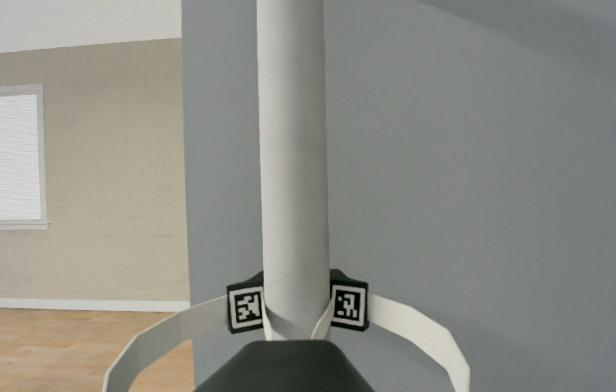

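>>> move:
  r2: {"base":{"translate_m":-0.1,"strafe_m":-0.12},"pace":"slow","contact_limits":{"translate_m":0.6}}
  r1: {"base":{"translate_m":1.53,"strafe_m":-0.41}}
  blocking: false
  cameras: []

>>> wait:
  seconds: 4
  cameras: []

>>> wait:
  seconds: 5
  cameras: []

>>> move:
  r1: {"base":{"rotate_rad":1.31}}
  blocking: false
  cameras: []

>>> wait:
  seconds: 3
  cameras: ["r1_head_camera","r1_head_left_camera","r1_head_right_camera","r2_head_left_camera"]

Scene clock: 195.80 s.
move: r1 moving; r2 moving
r1.base_odometry: x=-0.023 y=+0.023 heading=+2.600
r1.turned_by_wheels: +0.000
r1.turned_by_imu: +0.000
r1.base_tilt: forward=-1.6 right=+1.3
r1.lidar_m: 2.19 0.88 0.75 0.76 0.88 0.80 0.79 0.97 1.73 2.05 2.38 3.87
r1.base_status: translate_m moving; strafe_m moving
r1.joint_positions: lift_m=+1.120 arm_m=+0.000 wrist_yaw_rad=+0.003 wrist_pitch_rad=+1.568 wrist_roll_rad=+1.568 gripper_m=+0.065
r1.joint_status: not commanded
r1.measured_speeds: translate_m=+0.121 strafe_m=-0.033 rotate_rad=-0.007 lift_m=+0.000 arm_m=+0.000 wrist_yaw_rad=+0.000 wrist_pitch_rad=+0.000 wrist_roll_rad=+0.000
r1.motor_effort: lift_m=+24(24) arm_m=-3(4) wheel_0=+7(9) wheel_1=+3(5) wheel_2=-9(9)
r1.servo_current: wrist_yaw_rad=46(65) wrist_pitch_rad=39(46) wrist_roll_rad=52(72) gripper_m=46(46)
r1.hand_pose: x=+0.1719 y=-0.0874 z=+1.0094 quat_wxyz=(+0.502, +0.499, +0.501, -0.498) (m; r1's base frame)
r1.wrist_depth_mm: 1229 1205 1229 1229 1229 1229 1229 / 1205 1229 1229 1182 1205 1205 1205 / 1205 1229 1229 1255 1205 1205 1229 / 1229 1205 1205 1229 1008 1255 1229 / 1182 1229 1205 1008 1025 1229 1229 / 1229 1229 191 1229 191 1229 1255 / 1205 1229 1229 152 1229 1229 1229
r2.base_odometry: x=-2.511 y=+0.234 heading=-2.904
r2.turned_by_wheels: +0.002
r2.turned_by_imu: +0.002
r2.base_tilt: forward=-0.7 right=+0.0
r2.lidar_m: 0.60 0.63 3.50 1.44 1.58 3.09 1.53 1.27 1.23 1.38 1.34 1.31
r2.base_status: translate_m moving; strafe_m moving
r2.joint_positions: lift_m=+0.900 arm_m=+0.220 wrist_yaw_rad=+0.895 wrist_pitch_rad=+0.001 wrist_roll_rad=+0.000 gripper_m=-0.029
r2.joint_status: not commanded
r2.measured_speeds: translate_m=-0.032 strafe_m=-0.038 rotate_rad=+0.001 lift_m=+0.000 arm_m=+0.000 wrist_yaw_rad=-0.006 wrist_pitch_rad=+0.000 wrist_roll_rad=+0.000
r2.motor_effort: lift_m=+20(20) arm_m=-6(7) wheel_0=+10(15) wheel_1=-8(8) wheel_2=+16(17)
r2.servo_current: wrist_yaw_rad=85(98) wrist_pitch_rad=39(46) wrist_roll_rad=59(59) gripper_m=117(124)
r2.contact_limits: translate_m 0.6
r2.hand_pose: x=+0.6397 y=+0.1703 z=+1.0777 quat_wxyz=(+0.902, +0.000, +0.000, +0.433) (m; r2's base frame)
r2.wrist_depth_mm: - - 240 162 242 244 - / - - 242 163 244 244 245 / - - 244 164 245 245 247 / - - 244 167 246 247 248 / - - 247 166 247 248 248 / - - 185 167 180 250 251 / - - 248 - 250 - 252
pictures: none
No camera images: "cameras" was empty.

Scene clock: 198.73 s.
earlier move: r1 moving; r2 done
r1.base_odometry: x=-0.595 y=+0.617 heading=+2.600
r1.turned_by_wheels: +0.000
r1.turned_by_imu: -0.001
r1.base_tilt: forward=-1.6 right=+1.3
r1.lidar_m: 1.44 1.43 0.72 0.74 0.88 1.57 1.63 1.92 2.03 2.06 2.40 3.07
r1.base_status: translate_m moving; strafe_m moving
r1.joint_positions: lift_m=+1.120 arm_m=+0.000 wrist_yaw_rad=+0.003 wrist_pitch_rad=+1.568 wrist_roll_rad=+1.568 gripper_m=+0.065
r1.joint_status: not commanded
r1.measured_speeds: translate_m=+0.289 strafe_m=-0.077 rotate_rad=-0.001 lift_m=+0.000 arm_m=+0.000 wrist_yaw_rad=+0.000 wrist_pitch_rad=+0.000 wrist_roll_rad=+0.000
r1.motor_effort: lift_m=+24(24) arm_m=-3(4) wheel_0=+4(9) wheel_1=+2(5) wheel_2=-6(10)
r1.servo_current: wrist_yaw_rad=46(65) wrist_pitch_rad=39(52) wrist_roll_rad=39(72) gripper_m=39(46)
r1.hand_pose: x=+0.1719 y=-0.0874 z=+1.0094 quat_wxyz=(+0.502, +0.499, +0.501, -0.498) (m; r1's base frame)
r1.wrist_depth_mm: 1205 1205 1229 1229 1205 1182 1205 / 1229 1205 1229 1229 1255 1205 1229 / 1205 1229 1255 1255 1229 1229 1229 / 1229 1229 1255 1255 1025 1229 1229 / 1205 1182 1255 1008 1008 1229 1229 / 1205 1205 192 1205 191 1255 1255 / 1205 1229 1229 152 1205 1229 1205
r2.base_odometry: x=-2.448 y=+0.362 heading=-2.906
r2.turned_by_wheels: -0.001
r2.turned_by_imu: +0.044
r2.base_tilt: forward=-0.6 right=+0.1
r2.lidar_m: 0.62 0.61 3.63 1.53 1.75 2.60 1.37 1.12 1.12 1.28 1.30 1.27
r2.base_status: done
r2.joint_positions: lift_m=+0.900 arm_m=+0.220 wrist_yaw_rad=+0.872 wrist_pitch_rad=+0.001 wrist_roll_rad=+0.000 gripper_m=-0.029
r2.joint_status: not commanded
r2.measured_speeds: all 0
r2.motor_effort: lift_m=+20(21) arm_m=-8(9) wheel_0=-1(16) wheel_1=-7(21) wheel_2=+12(32)
r2.servo_current: wrist_yaw_rad=46(98) wrist_pitch_rad=46(46) wrist_roll_rad=52(65) gripper_m=111(124)
r2.contact_limits: translate_m 0.6
r2.hand_pose: x=+0.6436 y=+0.1646 z=+1.0777 quat_wxyz=(+0.906, +0.000, +0.000, +0.422) (m; r2's base frame)
r2.wrist_depth_mm: - - 234 164 250 258 264 / - - 236 165 250 258 266 / - - 237 166 251 259 267 / - - 238 167 254 262 268 / - - 240 169 255 263 271 / - - 237 169 180 266 273 / - - 240 - 259 263 274
wait: 2.93 of 4 s (r2 has come to rest)
pictures: none
No camera images: "cameras" was empty.

Scene clock: 202.03 s.
earlier move: r1 done
r1.base_odometry: x=-1.100 y=+1.140 heading=+2.600
r1.turned_by_wheels: +0.000
r1.turned_by_imu: -0.001
r1.base_tilt: forward=-1.6 right=+1.2
r1.lidar_m: 1.47 0.87 3.20 0.94 0.88 1.58 2.34 2.39 2.07 2.07 2.41 2.34
r1.base_status: done
r1.joint_positions: lift_m=+1.120 arm_m=+0.000 wrist_yaw_rad=+0.003 wrist_pitch_rad=+1.568 wrist_roll_rad=+1.568 gripper_m=+0.065
r1.joint_status: not commanded
r1.measured_speeds: all 0
r1.motor_effort: lift_m=+24(24) arm_m=-4(4) wheel_0=+1(10) wheel_1=+2(6) wheel_2=+0(10)
r1.servo_current: wrist_yaw_rad=52(72) wrist_pitch_rad=39(52) wrist_roll_rad=52(72) gripper_m=39(52)
r1.hand_pose: x=+0.1719 y=-0.0874 z=+1.0094 quat_wxyz=(+0.502, +0.499, +0.501, -0.498) (m; r1's base frame)
r1.wrist_depth_mm: 1205 1205 1229 1229 1229 1205 1255 / 1205 1205 1205 1229 1205 1229 1255 / 1229 1205 1229 1229 1205 1205 1229 / 1205 1229 1205 1205 1008 1229 1255 / 1205 1205 1229 1025 1008 1229 379 / 1229 1229 192 1229 191 1229 1229 / 1229 1255 1205 152 1255 1229 1229
r2.base_odometry: x=-2.448 y=+0.362 heading=-2.906
r2.turned_by_wheels: +0.000
r2.turned_by_imu: +0.000
r2.base_tilt: forward=-0.6 right=+0.0
r2.lidar_m: 0.62 0.64 3.60 1.53 1.71 2.61 1.33 1.14 1.12 1.28 1.30 1.28
r2.base_status: done
r2.joint_positions: lift_m=+0.900 arm_m=+0.220 wrist_yaw_rad=+0.872 wrist_pitch_rad=+0.001 wrist_roll_rad=+0.000 gripper_m=-0.029
r2.joint_status: not commanded
r2.measured_speeds: all 0
r2.motor_effort: lift_m=+20(21) arm_m=-8(9) wheel_0=-1(16) wheel_1=-7(21) wheel_2=+12(32)
r2.servo_current: wrist_yaw_rad=52(98) wrist_pitch_rad=46(46) wrist_roll_rad=59(65) gripper_m=111(124)
r2.contact_limits: translate_m 0.6
r2.hand_pose: x=+0.6436 y=+0.1646 z=+1.0777 quat_wxyz=(+0.906, +0.000, +0.000, +0.422) (m; r2's base frame)
r2.wrist_depth_mm: - - 234 164 249 257 265 / - - 236 167 251 259 266 / - - 236 166 252 259 266 / - - 237 167 254 262 268 / - - 241 169 254 262 271 / - - 237 169 180 265 272 / - - 240 - 258 262 274
wait: 3.30 of 5 s (r1 has come to rest)
pictures: none
No camera images: "cameras" was empty.

Scene clock: 202.53 s.
move: r1 moving
r1.base_odometry: x=-1.100 y=+1.140 heading=+2.756
r1.turned_by_wheels: +0.156
r1.turned_by_imu: +0.157
r1.base_tilt: forward=-1.6 right=+1.3
r1.lidar_m: 1.19 0.88 3.17 0.88 0.98 2.20 2.39 2.21 2.05 2.10 2.51 2.35
r1.base_status: rotate_rad moving
r1.joint_positions: lift_m=+1.120 arm_m=+0.000 wrist_yaw_rad=+0.003 wrist_pitch_rad=+1.568 wrist_roll_rad=+1.568 gripper_m=+0.065
r1.joint_status: not commanded
r1.measured_speeds: translate_m=+0.001 strafe_m=+0.000 rotate_rad=+0.608 lift_m=+0.000 arm_m=+0.000 wrist_yaw_rad=+0.000 wrist_pitch_rad=+0.000 wrist_roll_rad=+0.000
r1.motor_effort: lift_m=+24(24) arm_m=-3(4) wheel_0=-6(8) wheel_1=-5(7) wheel_2=-5(6)
r1.servo_current: wrist_yaw_rad=65(65) wrist_pitch_rad=39(46) wrist_roll_rad=39(65) gripper_m=46(52)
r1.hand_pose: x=+0.1719 y=-0.0874 z=+1.0094 quat_wxyz=(+0.502, +0.499, +0.501, -0.498) (m; r1's base frame)
r1.wrist_depth_mm: 1205 1229 1205 1229 1205 1229 1229 / 1229 1229 1229 1229 1229 1229 1229 / 1229 1229 1229 1229 1229 1229 1229 / 1229 1205 1229 1205 1025 1229 1255 / 1229 1229 1182 991 1025 1205 382 / 1229 1229 191 1229 192 1255 1205 / 1205 1229 1205 152 1229 1229 1205
r2: as last shown
r2.lidar_m: 0.62 0.64 3.61 1.52 1.73 2.62 1.36 1.13 1.12 1.23 1.31 1.29
r2.motor_effort: lift_m=+20(20) arm_m=-8(8) wheel_0=-1(2) wheel_1=-7(7) wheel_2=+12(12)
r2.servo_current: wrist_yaw_rad=52(65) wrist_pitch_rad=46(46) wrist_roll_rad=46(65) gripper_m=111(117)
r2.contact_limits: translate_m 0.6
r2.wrist_depth_mm: - - 235 164 249 257 264 / - - 236 167 250 258 267 / - - 237 167 252 259 267 / - - 238 168 253 262 268 / - - 240 168 254 263 270 / - - 236 169 180 266 271 / - - 241 - 258 262 273
pictures: none
No camera images: "cameras" was empty.

Scene clock: 204.37 s.
earlier move: r1 done
r1.base_odometry: x=-1.100 y=+1.140 heading=-2.374
r1.turned_by_wheels: +1.153
r1.turned_by_imu: +1.159
r1.base_tilt: forward=-1.6 right=+1.3
r1.lidar_m: 3.17 0.87 1.07 2.33 2.45 2.13 2.05 2.13 2.47 2.34 1.06 0.88
r1.base_status: done
r1.joint_positions: lift_m=+1.120 arm_m=+0.000 wrist_yaw_rad=+0.003 wrist_pitch_rad=+1.568 wrist_roll_rad=+1.568 gripper_m=+0.065
r1.joint_status: not commanded
r1.measured_speeds: all 0
r1.motor_effort: lift_m=+24(24) arm_m=-3(4) wheel_0=-2(9) wheel_1=-3(7) wheel_2=-2(7)
r1.servo_current: wrist_yaw_rad=52(72) wrist_pitch_rad=33(52) wrist_roll_rad=59(65) gripper_m=46(52)
r1.hand_pose: x=+0.1719 y=-0.0874 z=+1.0094 quat_wxyz=(+0.502, +0.499, +0.501, -0.498) (m; r1's base frame)
r1.wrist_depth_mm: 878 1205 1205 1229 1205 1229 1255 / 1229 1205 1229 1229 1255 1229 1229 / 1229 1205 1205 1229 1205 1229 1229 / 1205 1205 1205 1229 1042 1255 1229 / 1205 1205 1205 1025 1025 1205 370 / 1229 1160 191 1205 191 1229 1229 / 1205 1229 1229 153 1229 1205 1255
r2.base_odometry: x=-2.448 y=+0.362 heading=-2.906
r2.turned_by_wheels: +0.000
r2.turned_by_imu: +0.000
r2.base_tilt: forward=-0.6 right=+0.1
r2.lidar_m: 0.64 0.64 3.62 1.53 1.75 2.63 1.38 1.13 1.13 1.27 1.30 1.27
r2.base_status: not commanded
r2.joint_positions: lift_m=+0.900 arm_m=+0.220 wrist_yaw_rad=+0.872 wrist_pitch_rad=+0.001 wrist_roll_rad=+0.000 gripper_m=-0.029
r2.joint_status: not commanded
r2.measured_speeds: all 0
r2.motor_effort: lift_m=+20(20) arm_m=-8(8) wheel_0=-1(2) wheel_1=-7(8) wheel_2=+12(12)
r2.servo_current: wrist_yaw_rad=52(72) wrist_pitch_rad=33(46) wrist_roll_rad=39(65) gripper_m=117(117)
r2.contact_limits: translate_m 0.6
r2.hand_pose: x=+0.6436 y=+0.1646 z=+1.0777 quat_wxyz=(+0.906, +0.000, +0.000, +0.422) (m; r2's base frame)
r2.wrist_depth_mm: - - 235 164 249 257 264 / - - 236 167 250 258 265 / - - 236 166 252 259 267 / - - 238 167 253 260 268 / - - 240 169 254 264 271 / - - 237 169 180 266 272 / - - 240 - 258 263 273
wait: 1.83 of 3 s (r1 has come to rest)
pictures: r1_head_camera, r1_head_left_camera, r1_head_right_camera, r2_head_left_camera
Images, in order (width x height): r1_head_camera 420x560, r1_head_left_camera 420x672, r1_head_right_camera 420x672, r2_head_left_camera 420x672.

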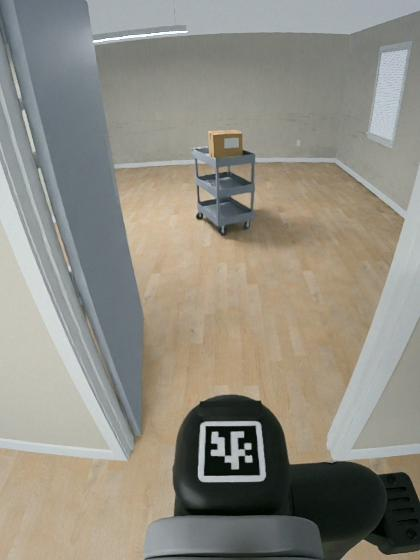

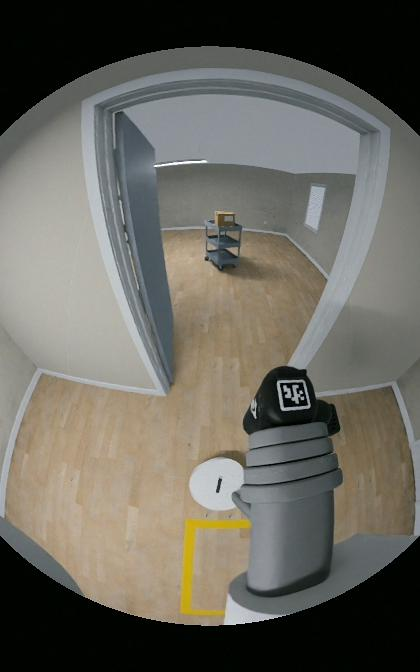

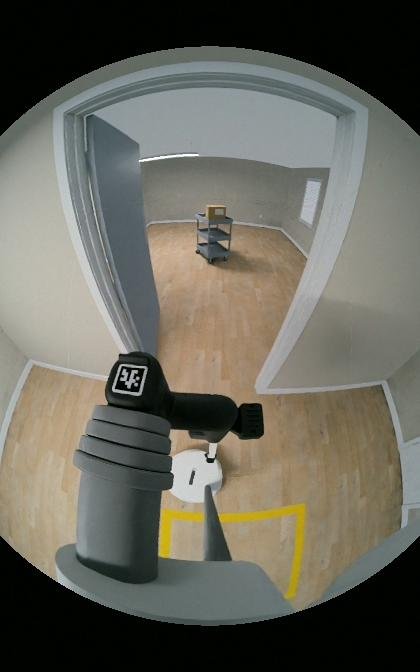

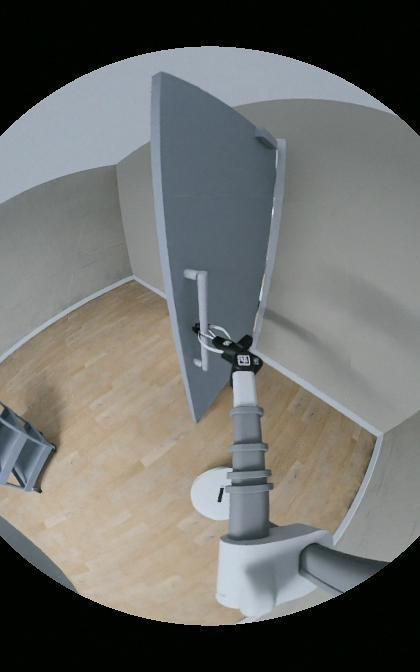

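>>> move:
  r1: {"base":{"translate_m":1.5,"strafe_m":-0.07},"contact_limits":{"translate_m":0.2}}
  blocking: false
  cameras: []

>>> wait:
  seconds: 8
  cameras: ["r1_head_camera","r1_head_left_camera","r1_head_right_camera"]

Scene clock: 210.80 s.
move: r1 moving
r1.base_odometry: x=-1.123 y=+1.119 heading=-2.373
r1.turned_by_wheels: +0.000
r1.turned_by_imu: +0.000
r1.base_tilt: forward=-1.6 right=+1.3
r1.lidar_m: 3.14 0.85 1.03 2.35 2.42 2.17 2.05 2.17 2.47 2.38 1.02 0.85
r1.base_status: translate_m moving; strafe_m moving
r1.joint_positions: lift_m=+1.120 arm_m=+0.000 wrist_yaw_rad=+0.003 wrist_pitch_rad=+1.568 wrist_roll_rad=+1.568 gripper_m=+0.065
r1.joint_status: not commanded
r1.measured_speeds: translate_m=+0.121 strafe_m=-0.005 rotate_rad=+0.000 lift_m=+0.000 arm_m=+0.000 wrist_yaw_rad=+0.000 wrist_pitch_rad=+0.000 wrist_roll_rad=+0.000
r1.motor_effort: lift_m=+24(24) arm_m=-4(4) wheel_0=+7(7) wheel_1=+4(5) wheel_2=-9(10)
r1.servo_current: wrist_yaw_rad=59(65) wrist_pitch_rad=39(46) wrist_roll_rad=39(59) gripper_m=46(46)
r1.contact_limits: translate_m 0.2
r1.hand_pose: x=+0.1719 y=-0.0874 z=+1.0094 quat_wxyz=(+0.502, +0.499, +0.501, -0.498) (m; r1's base frame)
r1.wrist_depth_mm: 854 1229 1205 1255 1229 1205 1229 / 1205 1205 1229 1229 1229 1229 1229 / 1229 1229 1205 1205 1229 1255 1205 / 1205 1229 1229 1205 1008 1205 1229 / 1229 1229 1229 1042 1025 1229 1205 / 1205 1229 192 1229 192 1229 1229 / 1205 1205 1255 152 1229 1229 1229
r2: as last shown
r2.base_tilt: forward=-0.6 right=+0.0
r2.lidar_m: 0.62 0.61 3.61 1.55 1.75 2.63 1.36 1.11 1.12 1.29 1.30 1.27
r2.servo_current: wrist_yaw_rad=65(65) wrist_pitch_rad=46(46) wrist_roll_rad=52(52) gripper_m=104(117)
r2.contact_limits: translate_m 0.6
r2.wrist_depth_mm: - - 235 164 249 259 264 / - - 236 167 250 258 266 / - - 237 166 251 260 267 / - - 239 167 254 262 268 / - - 239 168 254 263 271 / - - 236 169 180 265 273 / - - 241 - 258 262 274
pictures: none
No camera images: "cameras" was empty.

Scene clock: 216.80 s.
earlier move: r1 done
r1.base_odometry: x=-2.227 y=+0.148 heading=-2.373
r1.turned_by_wheels: +0.000
r1.turned_by_imu: +0.000
r1.base_tilt: forward=-1.6 right=+1.3
r1.lidar_m: 1.67 3.43 0.68 0.59 0.59 0.73 3.62 0.76 0.88 2.31 2.40 3.32
r1.base_status: done
r1.joint_positions: lift_m=+1.120 arm_m=+0.000 wrist_yaw_rad=+0.003 wrist_pitch_rad=+1.568 wrist_roll_rad=+1.568 gripper_m=+0.065
r1.joint_status: not commanded
r1.measured_speeds: all 0
r1.motor_effort: lift_m=+24(24) arm_m=-4(4) wheel_0=+3(9) wheel_1=+2(7) wheel_2=+1(10)
r1.servo_current: wrist_yaw_rad=52(78) wrist_pitch_rad=46(52) wrist_roll_rad=52(72) gripper_m=46(46)
r1.contact_limits: translate_m 0.2
r1.hand_pose: x=+0.1719 y=-0.0874 z=+1.0094 quat_wxyz=(+0.502, +0.499, +0.501, -0.498) (m; r1's base frame)
r1.wrist_depth_mm: 1229 1205 1205 1182 1229 1229 1182 / 1205 1229 1229 1229 1229 1229 1255 / 1229 1229 1229 1205 1229 1205 1255 / 1229 1229 1205 1255 1008 1229 1229 / 1205 1229 1229 1025 1008 1229 379 / 1205 1229 193 1229 191 1255 1229 / 1229 1229 1255 152 1229 1255 1229
r2.base_odometry: x=-2.448 y=+0.362 heading=-2.906
r2.turned_by_wheels: +0.000
r2.turned_by_imu: +0.001
r2.base_tilt: forward=-0.6 right=+0.1
r2.lidar_m: 0.61 0.62 3.62 1.52 1.69 2.65 1.37 1.13 1.13 1.25 1.29 1.28
r2.base_status: not commanded
r2.joint_positions: lift_m=+0.900 arm_m=+0.220 wrist_yaw_rad=+0.872 wrist_pitch_rad=+0.001 wrist_roll_rad=+0.000 gripper_m=-0.029
r2.joint_status: not commanded
r2.measured_speeds: all 0
r2.motor_effort: lift_m=+20(20) arm_m=-8(8) wheel_0=-2(2) wheel_1=-7(8) wheel_2=+12(12)
r2.servo_current: wrist_yaw_rad=46(78) wrist_pitch_rad=46(46) wrist_roll_rad=46(59) gripper_m=111(117)
r2.contact_limits: translate_m 0.6
r2.hand_pose: x=+0.6436 y=+0.1646 z=+1.0777 quat_wxyz=(+0.906, +0.000, +0.000, +0.422) (m; r2's base frame)
r2.wrist_depth_mm: - - 236 163 249 257 265 / - - 236 167 250 258 265 / - - 236 166 252 259 267 / - - 238 167 253 262 268 / - - 240 169 256 263 272 / - - 237 168 180 265 272 / - - 241 - 258 262 276
wait: 6.00 of 8 s (r1 has come to rest)
pictures: r1_head_camera, r1_head_left_camera, r1_head_right_camera
Images, in order (width x height): r1_head_camera 420x560, r1_head_left_camera 420x672, r1_head_right_camera 420x672.

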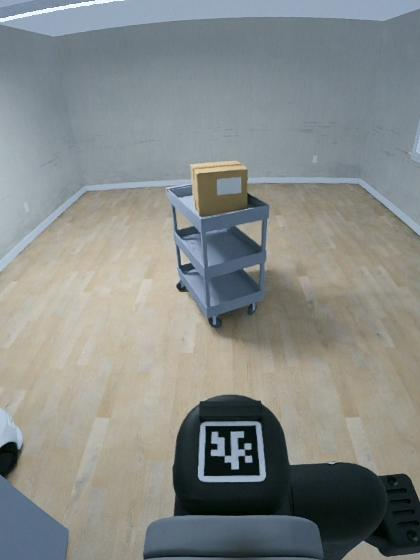

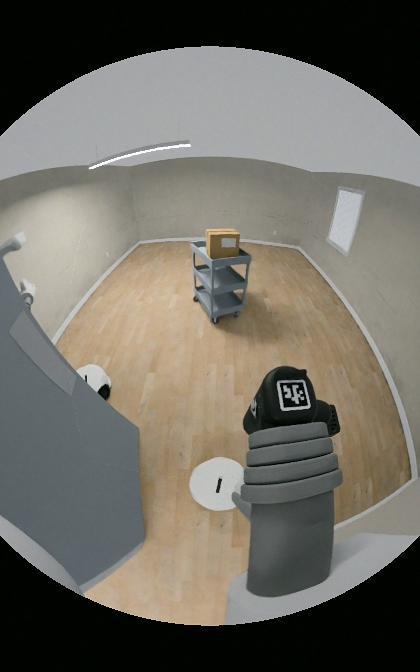

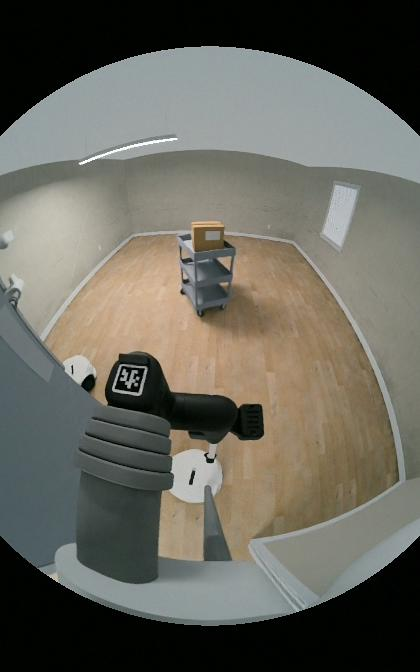

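>>> move:
  r1: {"base":{"translate_m":0.95,"strafe_m":-0.59},"contact_limits":{"translate_m":0.2}}
  blocking: false
  cameras: []

>>> wait:
  seconds: 7
  cameras: []

>>> move:
  r1: {"base":{"rotate_rad":0.55}}
  blocking: false
  cameras: []

>>> wait:
  seconds: 3
  cameras: ["r1_head_camera","r1_head_left_camera","r1_head_right_camera"]

Scene clock: 228.40 s.
move: r1 moving
r1.base_odometry: x=-2.262 y=+0.140 heading=-2.373
r1.turned_by_wheels: +0.000
r1.turned_by_imu: +0.000
r1.base_tilt: forward=-1.6 right=+1.3
r1.lidar_m: 1.65 3.43 0.70 0.61 0.62 0.75 3.65 0.76 0.91 2.29 2.41 3.26
r1.base_status: translate_m moving; strafe_m moving
r1.joint_positions: lift_m=+1.120 arm_m=+0.000 wrist_yaw_rad=+0.003 wrist_pitch_rad=+1.568 wrist_roll_rad=+1.568 gripper_m=+0.065
r1.joint_status: not commanded
r1.measured_speeds: translate_m=+0.118 strafe_m=-0.072 rotate_rad=+0.001 lift_m=+0.000 arm_m=+0.000 wrist_yaw_rad=+0.000 wrist_pitch_rad=+0.000 wrist_roll_rad=+0.000
r1.motor_effort: lift_m=+24(24) arm_m=-4(4) wheel_0=+10(11) wheel_1=-4(5) wheel_2=-8(9)
r1.servo_current: wrist_yaw_rad=65(65) wrist_pitch_rad=46(46) wrist_roll_rad=52(59) gripper_m=46(46)
r1.contact_limits: translate_m 0.2
r1.hand_pose: x=+0.1719 y=-0.0874 z=+1.0094 quat_wxyz=(+0.502, +0.499, +0.501, -0.498) (m; r1's base frame)
r1.wrist_depth_mm: 1229 1205 1229 1205 1229 1205 1182 / 1182 1229 1229 1229 1255 1255 1205 / 1229 1229 1229 1255 1255 1229 1255 / 1205 1229 1229 1205 1025 1205 1229 / 1229 1229 1205 1008 1008 1229 1229 / 1229 1229 191 1205 191 1255 1255 / 1205 1205 1229 153 1229 1229 1229
r2: as last shown
r2.turned_by_imu: +0.000
r2.lidar_m: 0.62 0.62 3.60 1.53 1.73 2.60 1.36 1.14 1.13 1.29 1.29 1.30
r2.motor_effort: lift_m=+20(20) arm_m=-8(8) wheel_0=-2(2) wheel_1=-7(7) wheel_2=+12(12)
r2.servo_current: wrist_yaw_rad=52(65) wrist_pitch_rad=39(46) wrist_roll_rad=52(52) gripper_m=117(117)
r2.contact_limits: translate_m 0.6
r2.wrist_depth_mm: - - 234 164 250 258 264 / - - 236 167 250 258 267 / - - 238 166 253 260 267 / - - 238 167 254 260 270 / - - 239 168 255 263 270 / - - 237 169 180 266 272 / - - 241 - 258 264 274
pictures: none
No camera images: "cameras" was empty.

Scene clock: 232.97 s.
earlier move: r1 done
r1.base_odometry: x=-3.320 y=-0.088 heading=-2.374
r1.turned_by_wheels: +0.000
r1.turned_by_imu: -0.003
r1.base_tilt: forward=-1.6 right=+1.3
r1.lidar_m: 4.23 0.96 3.10 1.67 1.35 1.65 1.53 1.59 1.81 1.72 1.80 2.50
r1.base_status: done
r1.joint_positions: lift_m=+1.120 arm_m=+0.000 wrist_yaw_rad=+0.003 wrist_pitch_rad=+1.568 wrist_roll_rad=+1.568 gripper_m=+0.065
r1.joint_status: not commanded
r1.measured_speeds: all 0
r1.motor_effort: lift_m=+24(24) arm_m=-4(4) wheel_0=+0(12) wheel_1=-4(6) wheel_2=+0(9)
r1.servo_current: wrist_yaw_rad=39(78) wrist_pitch_rad=46(52) wrist_roll_rad=65(78) gripper_m=39(52)
r1.contact_limits: translate_m 0.2
r1.hand_pose: x=+0.1719 y=-0.0874 z=+1.0094 quat_wxyz=(+0.502, +0.499, +0.501, -0.498) (m; r1's base frame)
r1.wrist_depth_mm: 1229 1205 1205 1229 1229 1229 1255 / 1229 1229 1205 1255 1255 1229 1229 / 1182 1229 1229 1229 1205 1205 1229 / 1182 1229 1205 1229 1008 1255 1229 / 1205 1229 1205 1008 1025 1255 370 / 1205 1229 192 1205 192 1255 1229 / 1229 1229 1229 152 1229 1205 1255
r2.base_odometry: x=-2.448 y=+0.362 heading=-2.906
r2.turned_by_wheels: +0.000
r2.turned_by_imu: +0.001
r2.base_tilt: forward=-0.6 right=+0.0
r2.lidar_m: 0.62 0.64 1.68 1.52 1.74 2.60 1.35 1.12 1.11 1.28 1.28 1.29
r2.base_status: not commanded
r2.joint_positions: lift_m=+0.900 arm_m=+0.220 wrist_yaw_rad=+0.872 wrist_pitch_rad=+0.001 wrist_roll_rad=+0.000 gripper_m=-0.029
r2.joint_status: not commanded
r2.measured_speeds: all 0
r2.motor_effort: lift_m=+20(20) arm_m=-8(8) wheel_0=-1(2) wheel_1=-7(8) wheel_2=+12(12)
r2.servo_current: wrist_yaw_rad=65(72) wrist_pitch_rad=39(52) wrist_roll_rad=52(59) gripper_m=117(124)
r2.contact_limits: translate_m 0.6
r2.hand_pose: x=+0.6436 y=+0.1646 z=+1.0777 quat_wxyz=(+0.906, +0.000, +0.000, +0.422) (m; r2's base frame)
r2.wrist_depth_mm: - - 235 164 250 258 265 / - - 236 167 251 258 266 / - - 236 167 252 260 267 / - - 238 167 252 262 268 / - - 239 168 254 263 271 / - - 237 169 180 265 272 / - - 241 - 257 263 274
wait: 4.57 of 7 s (r1 has come to rest)
pictures: none
No camera images: "cameras" was empty.

Scene clock: 233.47 s.
move: r1 moving
r1.base_odometry: x=-3.320 y=-0.088 heading=-2.217
r1.turned_by_wheels: +0.157
r1.turned_by_imu: +0.157
r1.base_tilt: forward=-1.6 right=+1.3
r1.lidar_m: 0.97 0.94 3.00 1.35 1.39 1.84 1.53 1.69 1.78 1.72 1.91 3.00
r1.base_status: rotate_rad moving
r1.joint_positions: lift_m=+1.120 arm_m=+0.000 wrist_yaw_rad=+0.003 wrist_pitch_rad=+1.568 wrist_roll_rad=+1.568 gripper_m=+0.065
r1.joint_status: not commanded
r1.measured_speeds: translate_m=+0.000 strafe_m=+0.000 rotate_rad=+0.601 lift_m=+0.000 arm_m=+0.000 wrist_yaw_rad=+0.000 wrist_pitch_rad=+0.000 wrist_roll_rad=+0.000
r1.motor_effort: lift_m=+23(24) arm_m=-4(4) wheel_0=-7(8) wheel_1=-5(7) wheel_2=-6(6)
r1.servo_current: wrist_yaw_rad=52(59) wrist_pitch_rad=39(46) wrist_roll_rad=59(59) gripper_m=39(52)
r1.hand_pose: x=+0.1719 y=-0.0874 z=+1.0094 quat_wxyz=(+0.502, +0.499, +0.501, -0.498) (m; r1's base frame)
r1.wrist_depth_mm: 1229 1255 1205 1229 1229 1229 1229 / 1205 1205 1229 1205 1229 1205 1229 / 1229 1229 1229 1182 1229 1229 1255 / 1205 1205 1255 1229 1008 1229 1229 / 1229 1205 1255 1042 1025 1255 370 / 1229 1255 193 1229 192 1255 1255 / 1205 1229 1182 152 1255 1205 1205
r2: as last shown
r2.turned_by_imu: +0.000
r2.base_tilt: forward=-0.5 right=+0.1
r2.lidar_m: 0.62 0.60 1.70 1.55 1.74 2.63 1.35 1.11 1.12 1.27 1.27 1.28
r2.motor_effort: lift_m=+20(20) arm_m=-8(8) wheel_0=-1(2) wheel_1=-7(7) wheel_2=+12(12)
r2.servo_current: wrist_yaw_rad=59(65) wrist_pitch_rad=33(46) wrist_roll_rad=46(52) gripper_m=111(111)
r2.contact_limits: translate_m 0.6
r2.wrist_depth_mm: - - 235 164 249 257 264 / - - 236 167 251 258 265 / - - 237 166 252 259 266 / - - 238 167 253 260 268 / - - 240 168 254 263 271 / - - 237 169 180 266 273 / - - 240 - 257 262 274
pictures: none
No camera images: "cameras" was empty.

Scene clock: 234.60 s.
earlier move: r1 done
r1.base_odometry: x=-3.320 y=-0.088 heading=-1.824
r1.turned_by_wheels: +0.393
r1.turned_by_imu: +0.395
r1.base_tilt: forward=-1.6 right=+1.3
r1.lidar_m: 0.94 3.09 1.66 1.38 1.68 1.50 1.61 1.80 1.73 1.83 2.59 4.24
r1.base_status: done
r1.joint_positions: lift_m=+1.120 arm_m=+0.000 wrist_yaw_rad=+0.003 wrist_pitch_rad=+1.568 wrist_roll_rad=+1.568 gripper_m=+0.065
r1.joint_status: not commanded
r1.measured_speeds: all 0
r1.motor_effort: lift_m=+23(24) arm_m=-3(4) wheel_0=-2(9) wheel_1=-2(7) wheel_2=+0(6)
r1.servo_current: wrist_yaw_rad=39(72) wrist_pitch_rad=46(52) wrist_roll_rad=39(65) gripper_m=46(52)
r1.hand_pose: x=+0.1719 y=-0.0874 z=+1.0094 quat_wxyz=(+0.502, +0.499, +0.501, -0.498) (m; r1's base frame)
r1.wrist_depth_mm: 1182 1229 1229 1205 1229 1182 1229 / 1229 1205 1182 1229 1229 1229 1229 / 1229 1205 1205 1255 1229 1182 1255 / 1255 1205 1229 1205 1025 1229 1255 / 1205 1229 1229 1008 1042 1229 373 / 1229 1229 192 1229 192 1229 1229 / 1229 1229 1229 153 1205 1229 1229
r2.base_odometry: x=-2.448 y=+0.362 heading=-2.906
r2.turned_by_wheels: +0.000
r2.turned_by_imu: +0.000
r2.base_tilt: forward=-0.6 right=+0.1
r2.lidar_m: 0.61 0.60 1.67 1.54 1.73 2.62 1.35 1.12 1.10 1.30 1.30 1.28
r2.base_status: not commanded
r2.joint_positions: lift_m=+0.900 arm_m=+0.220 wrist_yaw_rad=+0.872 wrist_pitch_rad=+0.001 wrist_roll_rad=+0.000 gripper_m=-0.029
r2.joint_status: not commanded
r2.measured_speeds: all 0
r2.motor_effort: lift_m=+20(20) arm_m=-8(8) wheel_0=-1(2) wheel_1=-7(7) wheel_2=+12(12)
r2.servo_current: wrist_yaw_rad=59(72) wrist_pitch_rad=39(46) wrist_roll_rad=46(59) gripper_m=104(117)
r2.contact_limits: translate_m 0.6
r2.hand_pose: x=+0.6436 y=+0.1646 z=+1.0777 quat_wxyz=(+0.906, +0.000, +0.000, +0.422) (m; r2's base frame)
r2.wrist_depth_mm: - - 234 164 248 257 265 / - - 236 167 250 258 267 / - - 236 166 252 259 267 / - - 238 168 252 260 268 / - - 240 169 255 262 271 / - - 236 169 180 265 272 / - - 240 - 259 263 276
wait: 1.13 of 3 s (r1 has come to rest)
pictures: r1_head_camera, r1_head_left_camera, r1_head_right_camera
Images, in order (width x height): r1_head_camera 420x560, r1_head_left_camera 420x672, r1_head_right_camera 420x672.

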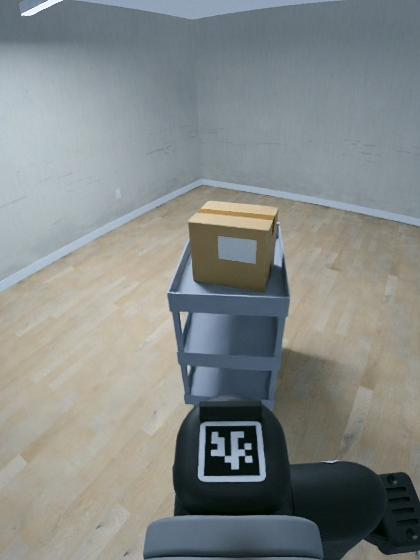

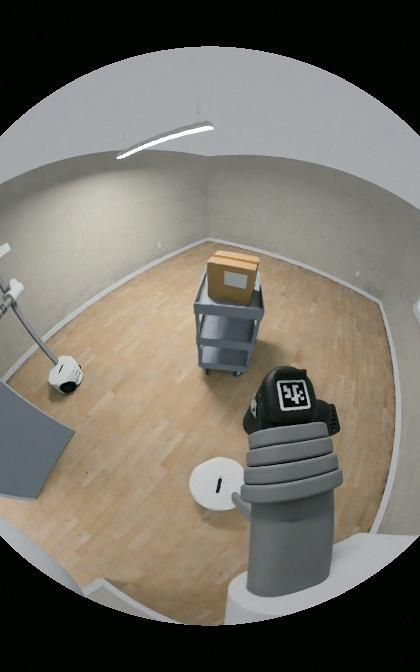

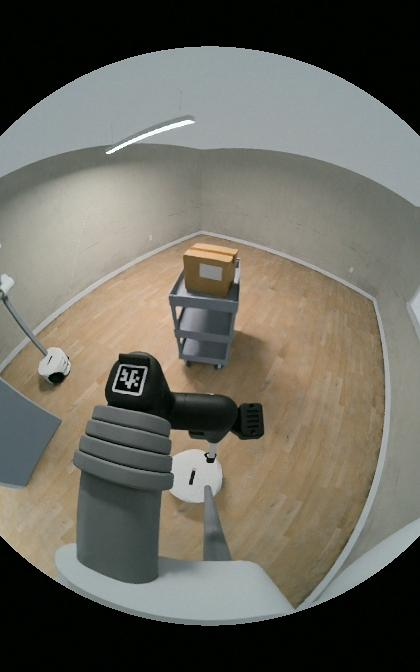

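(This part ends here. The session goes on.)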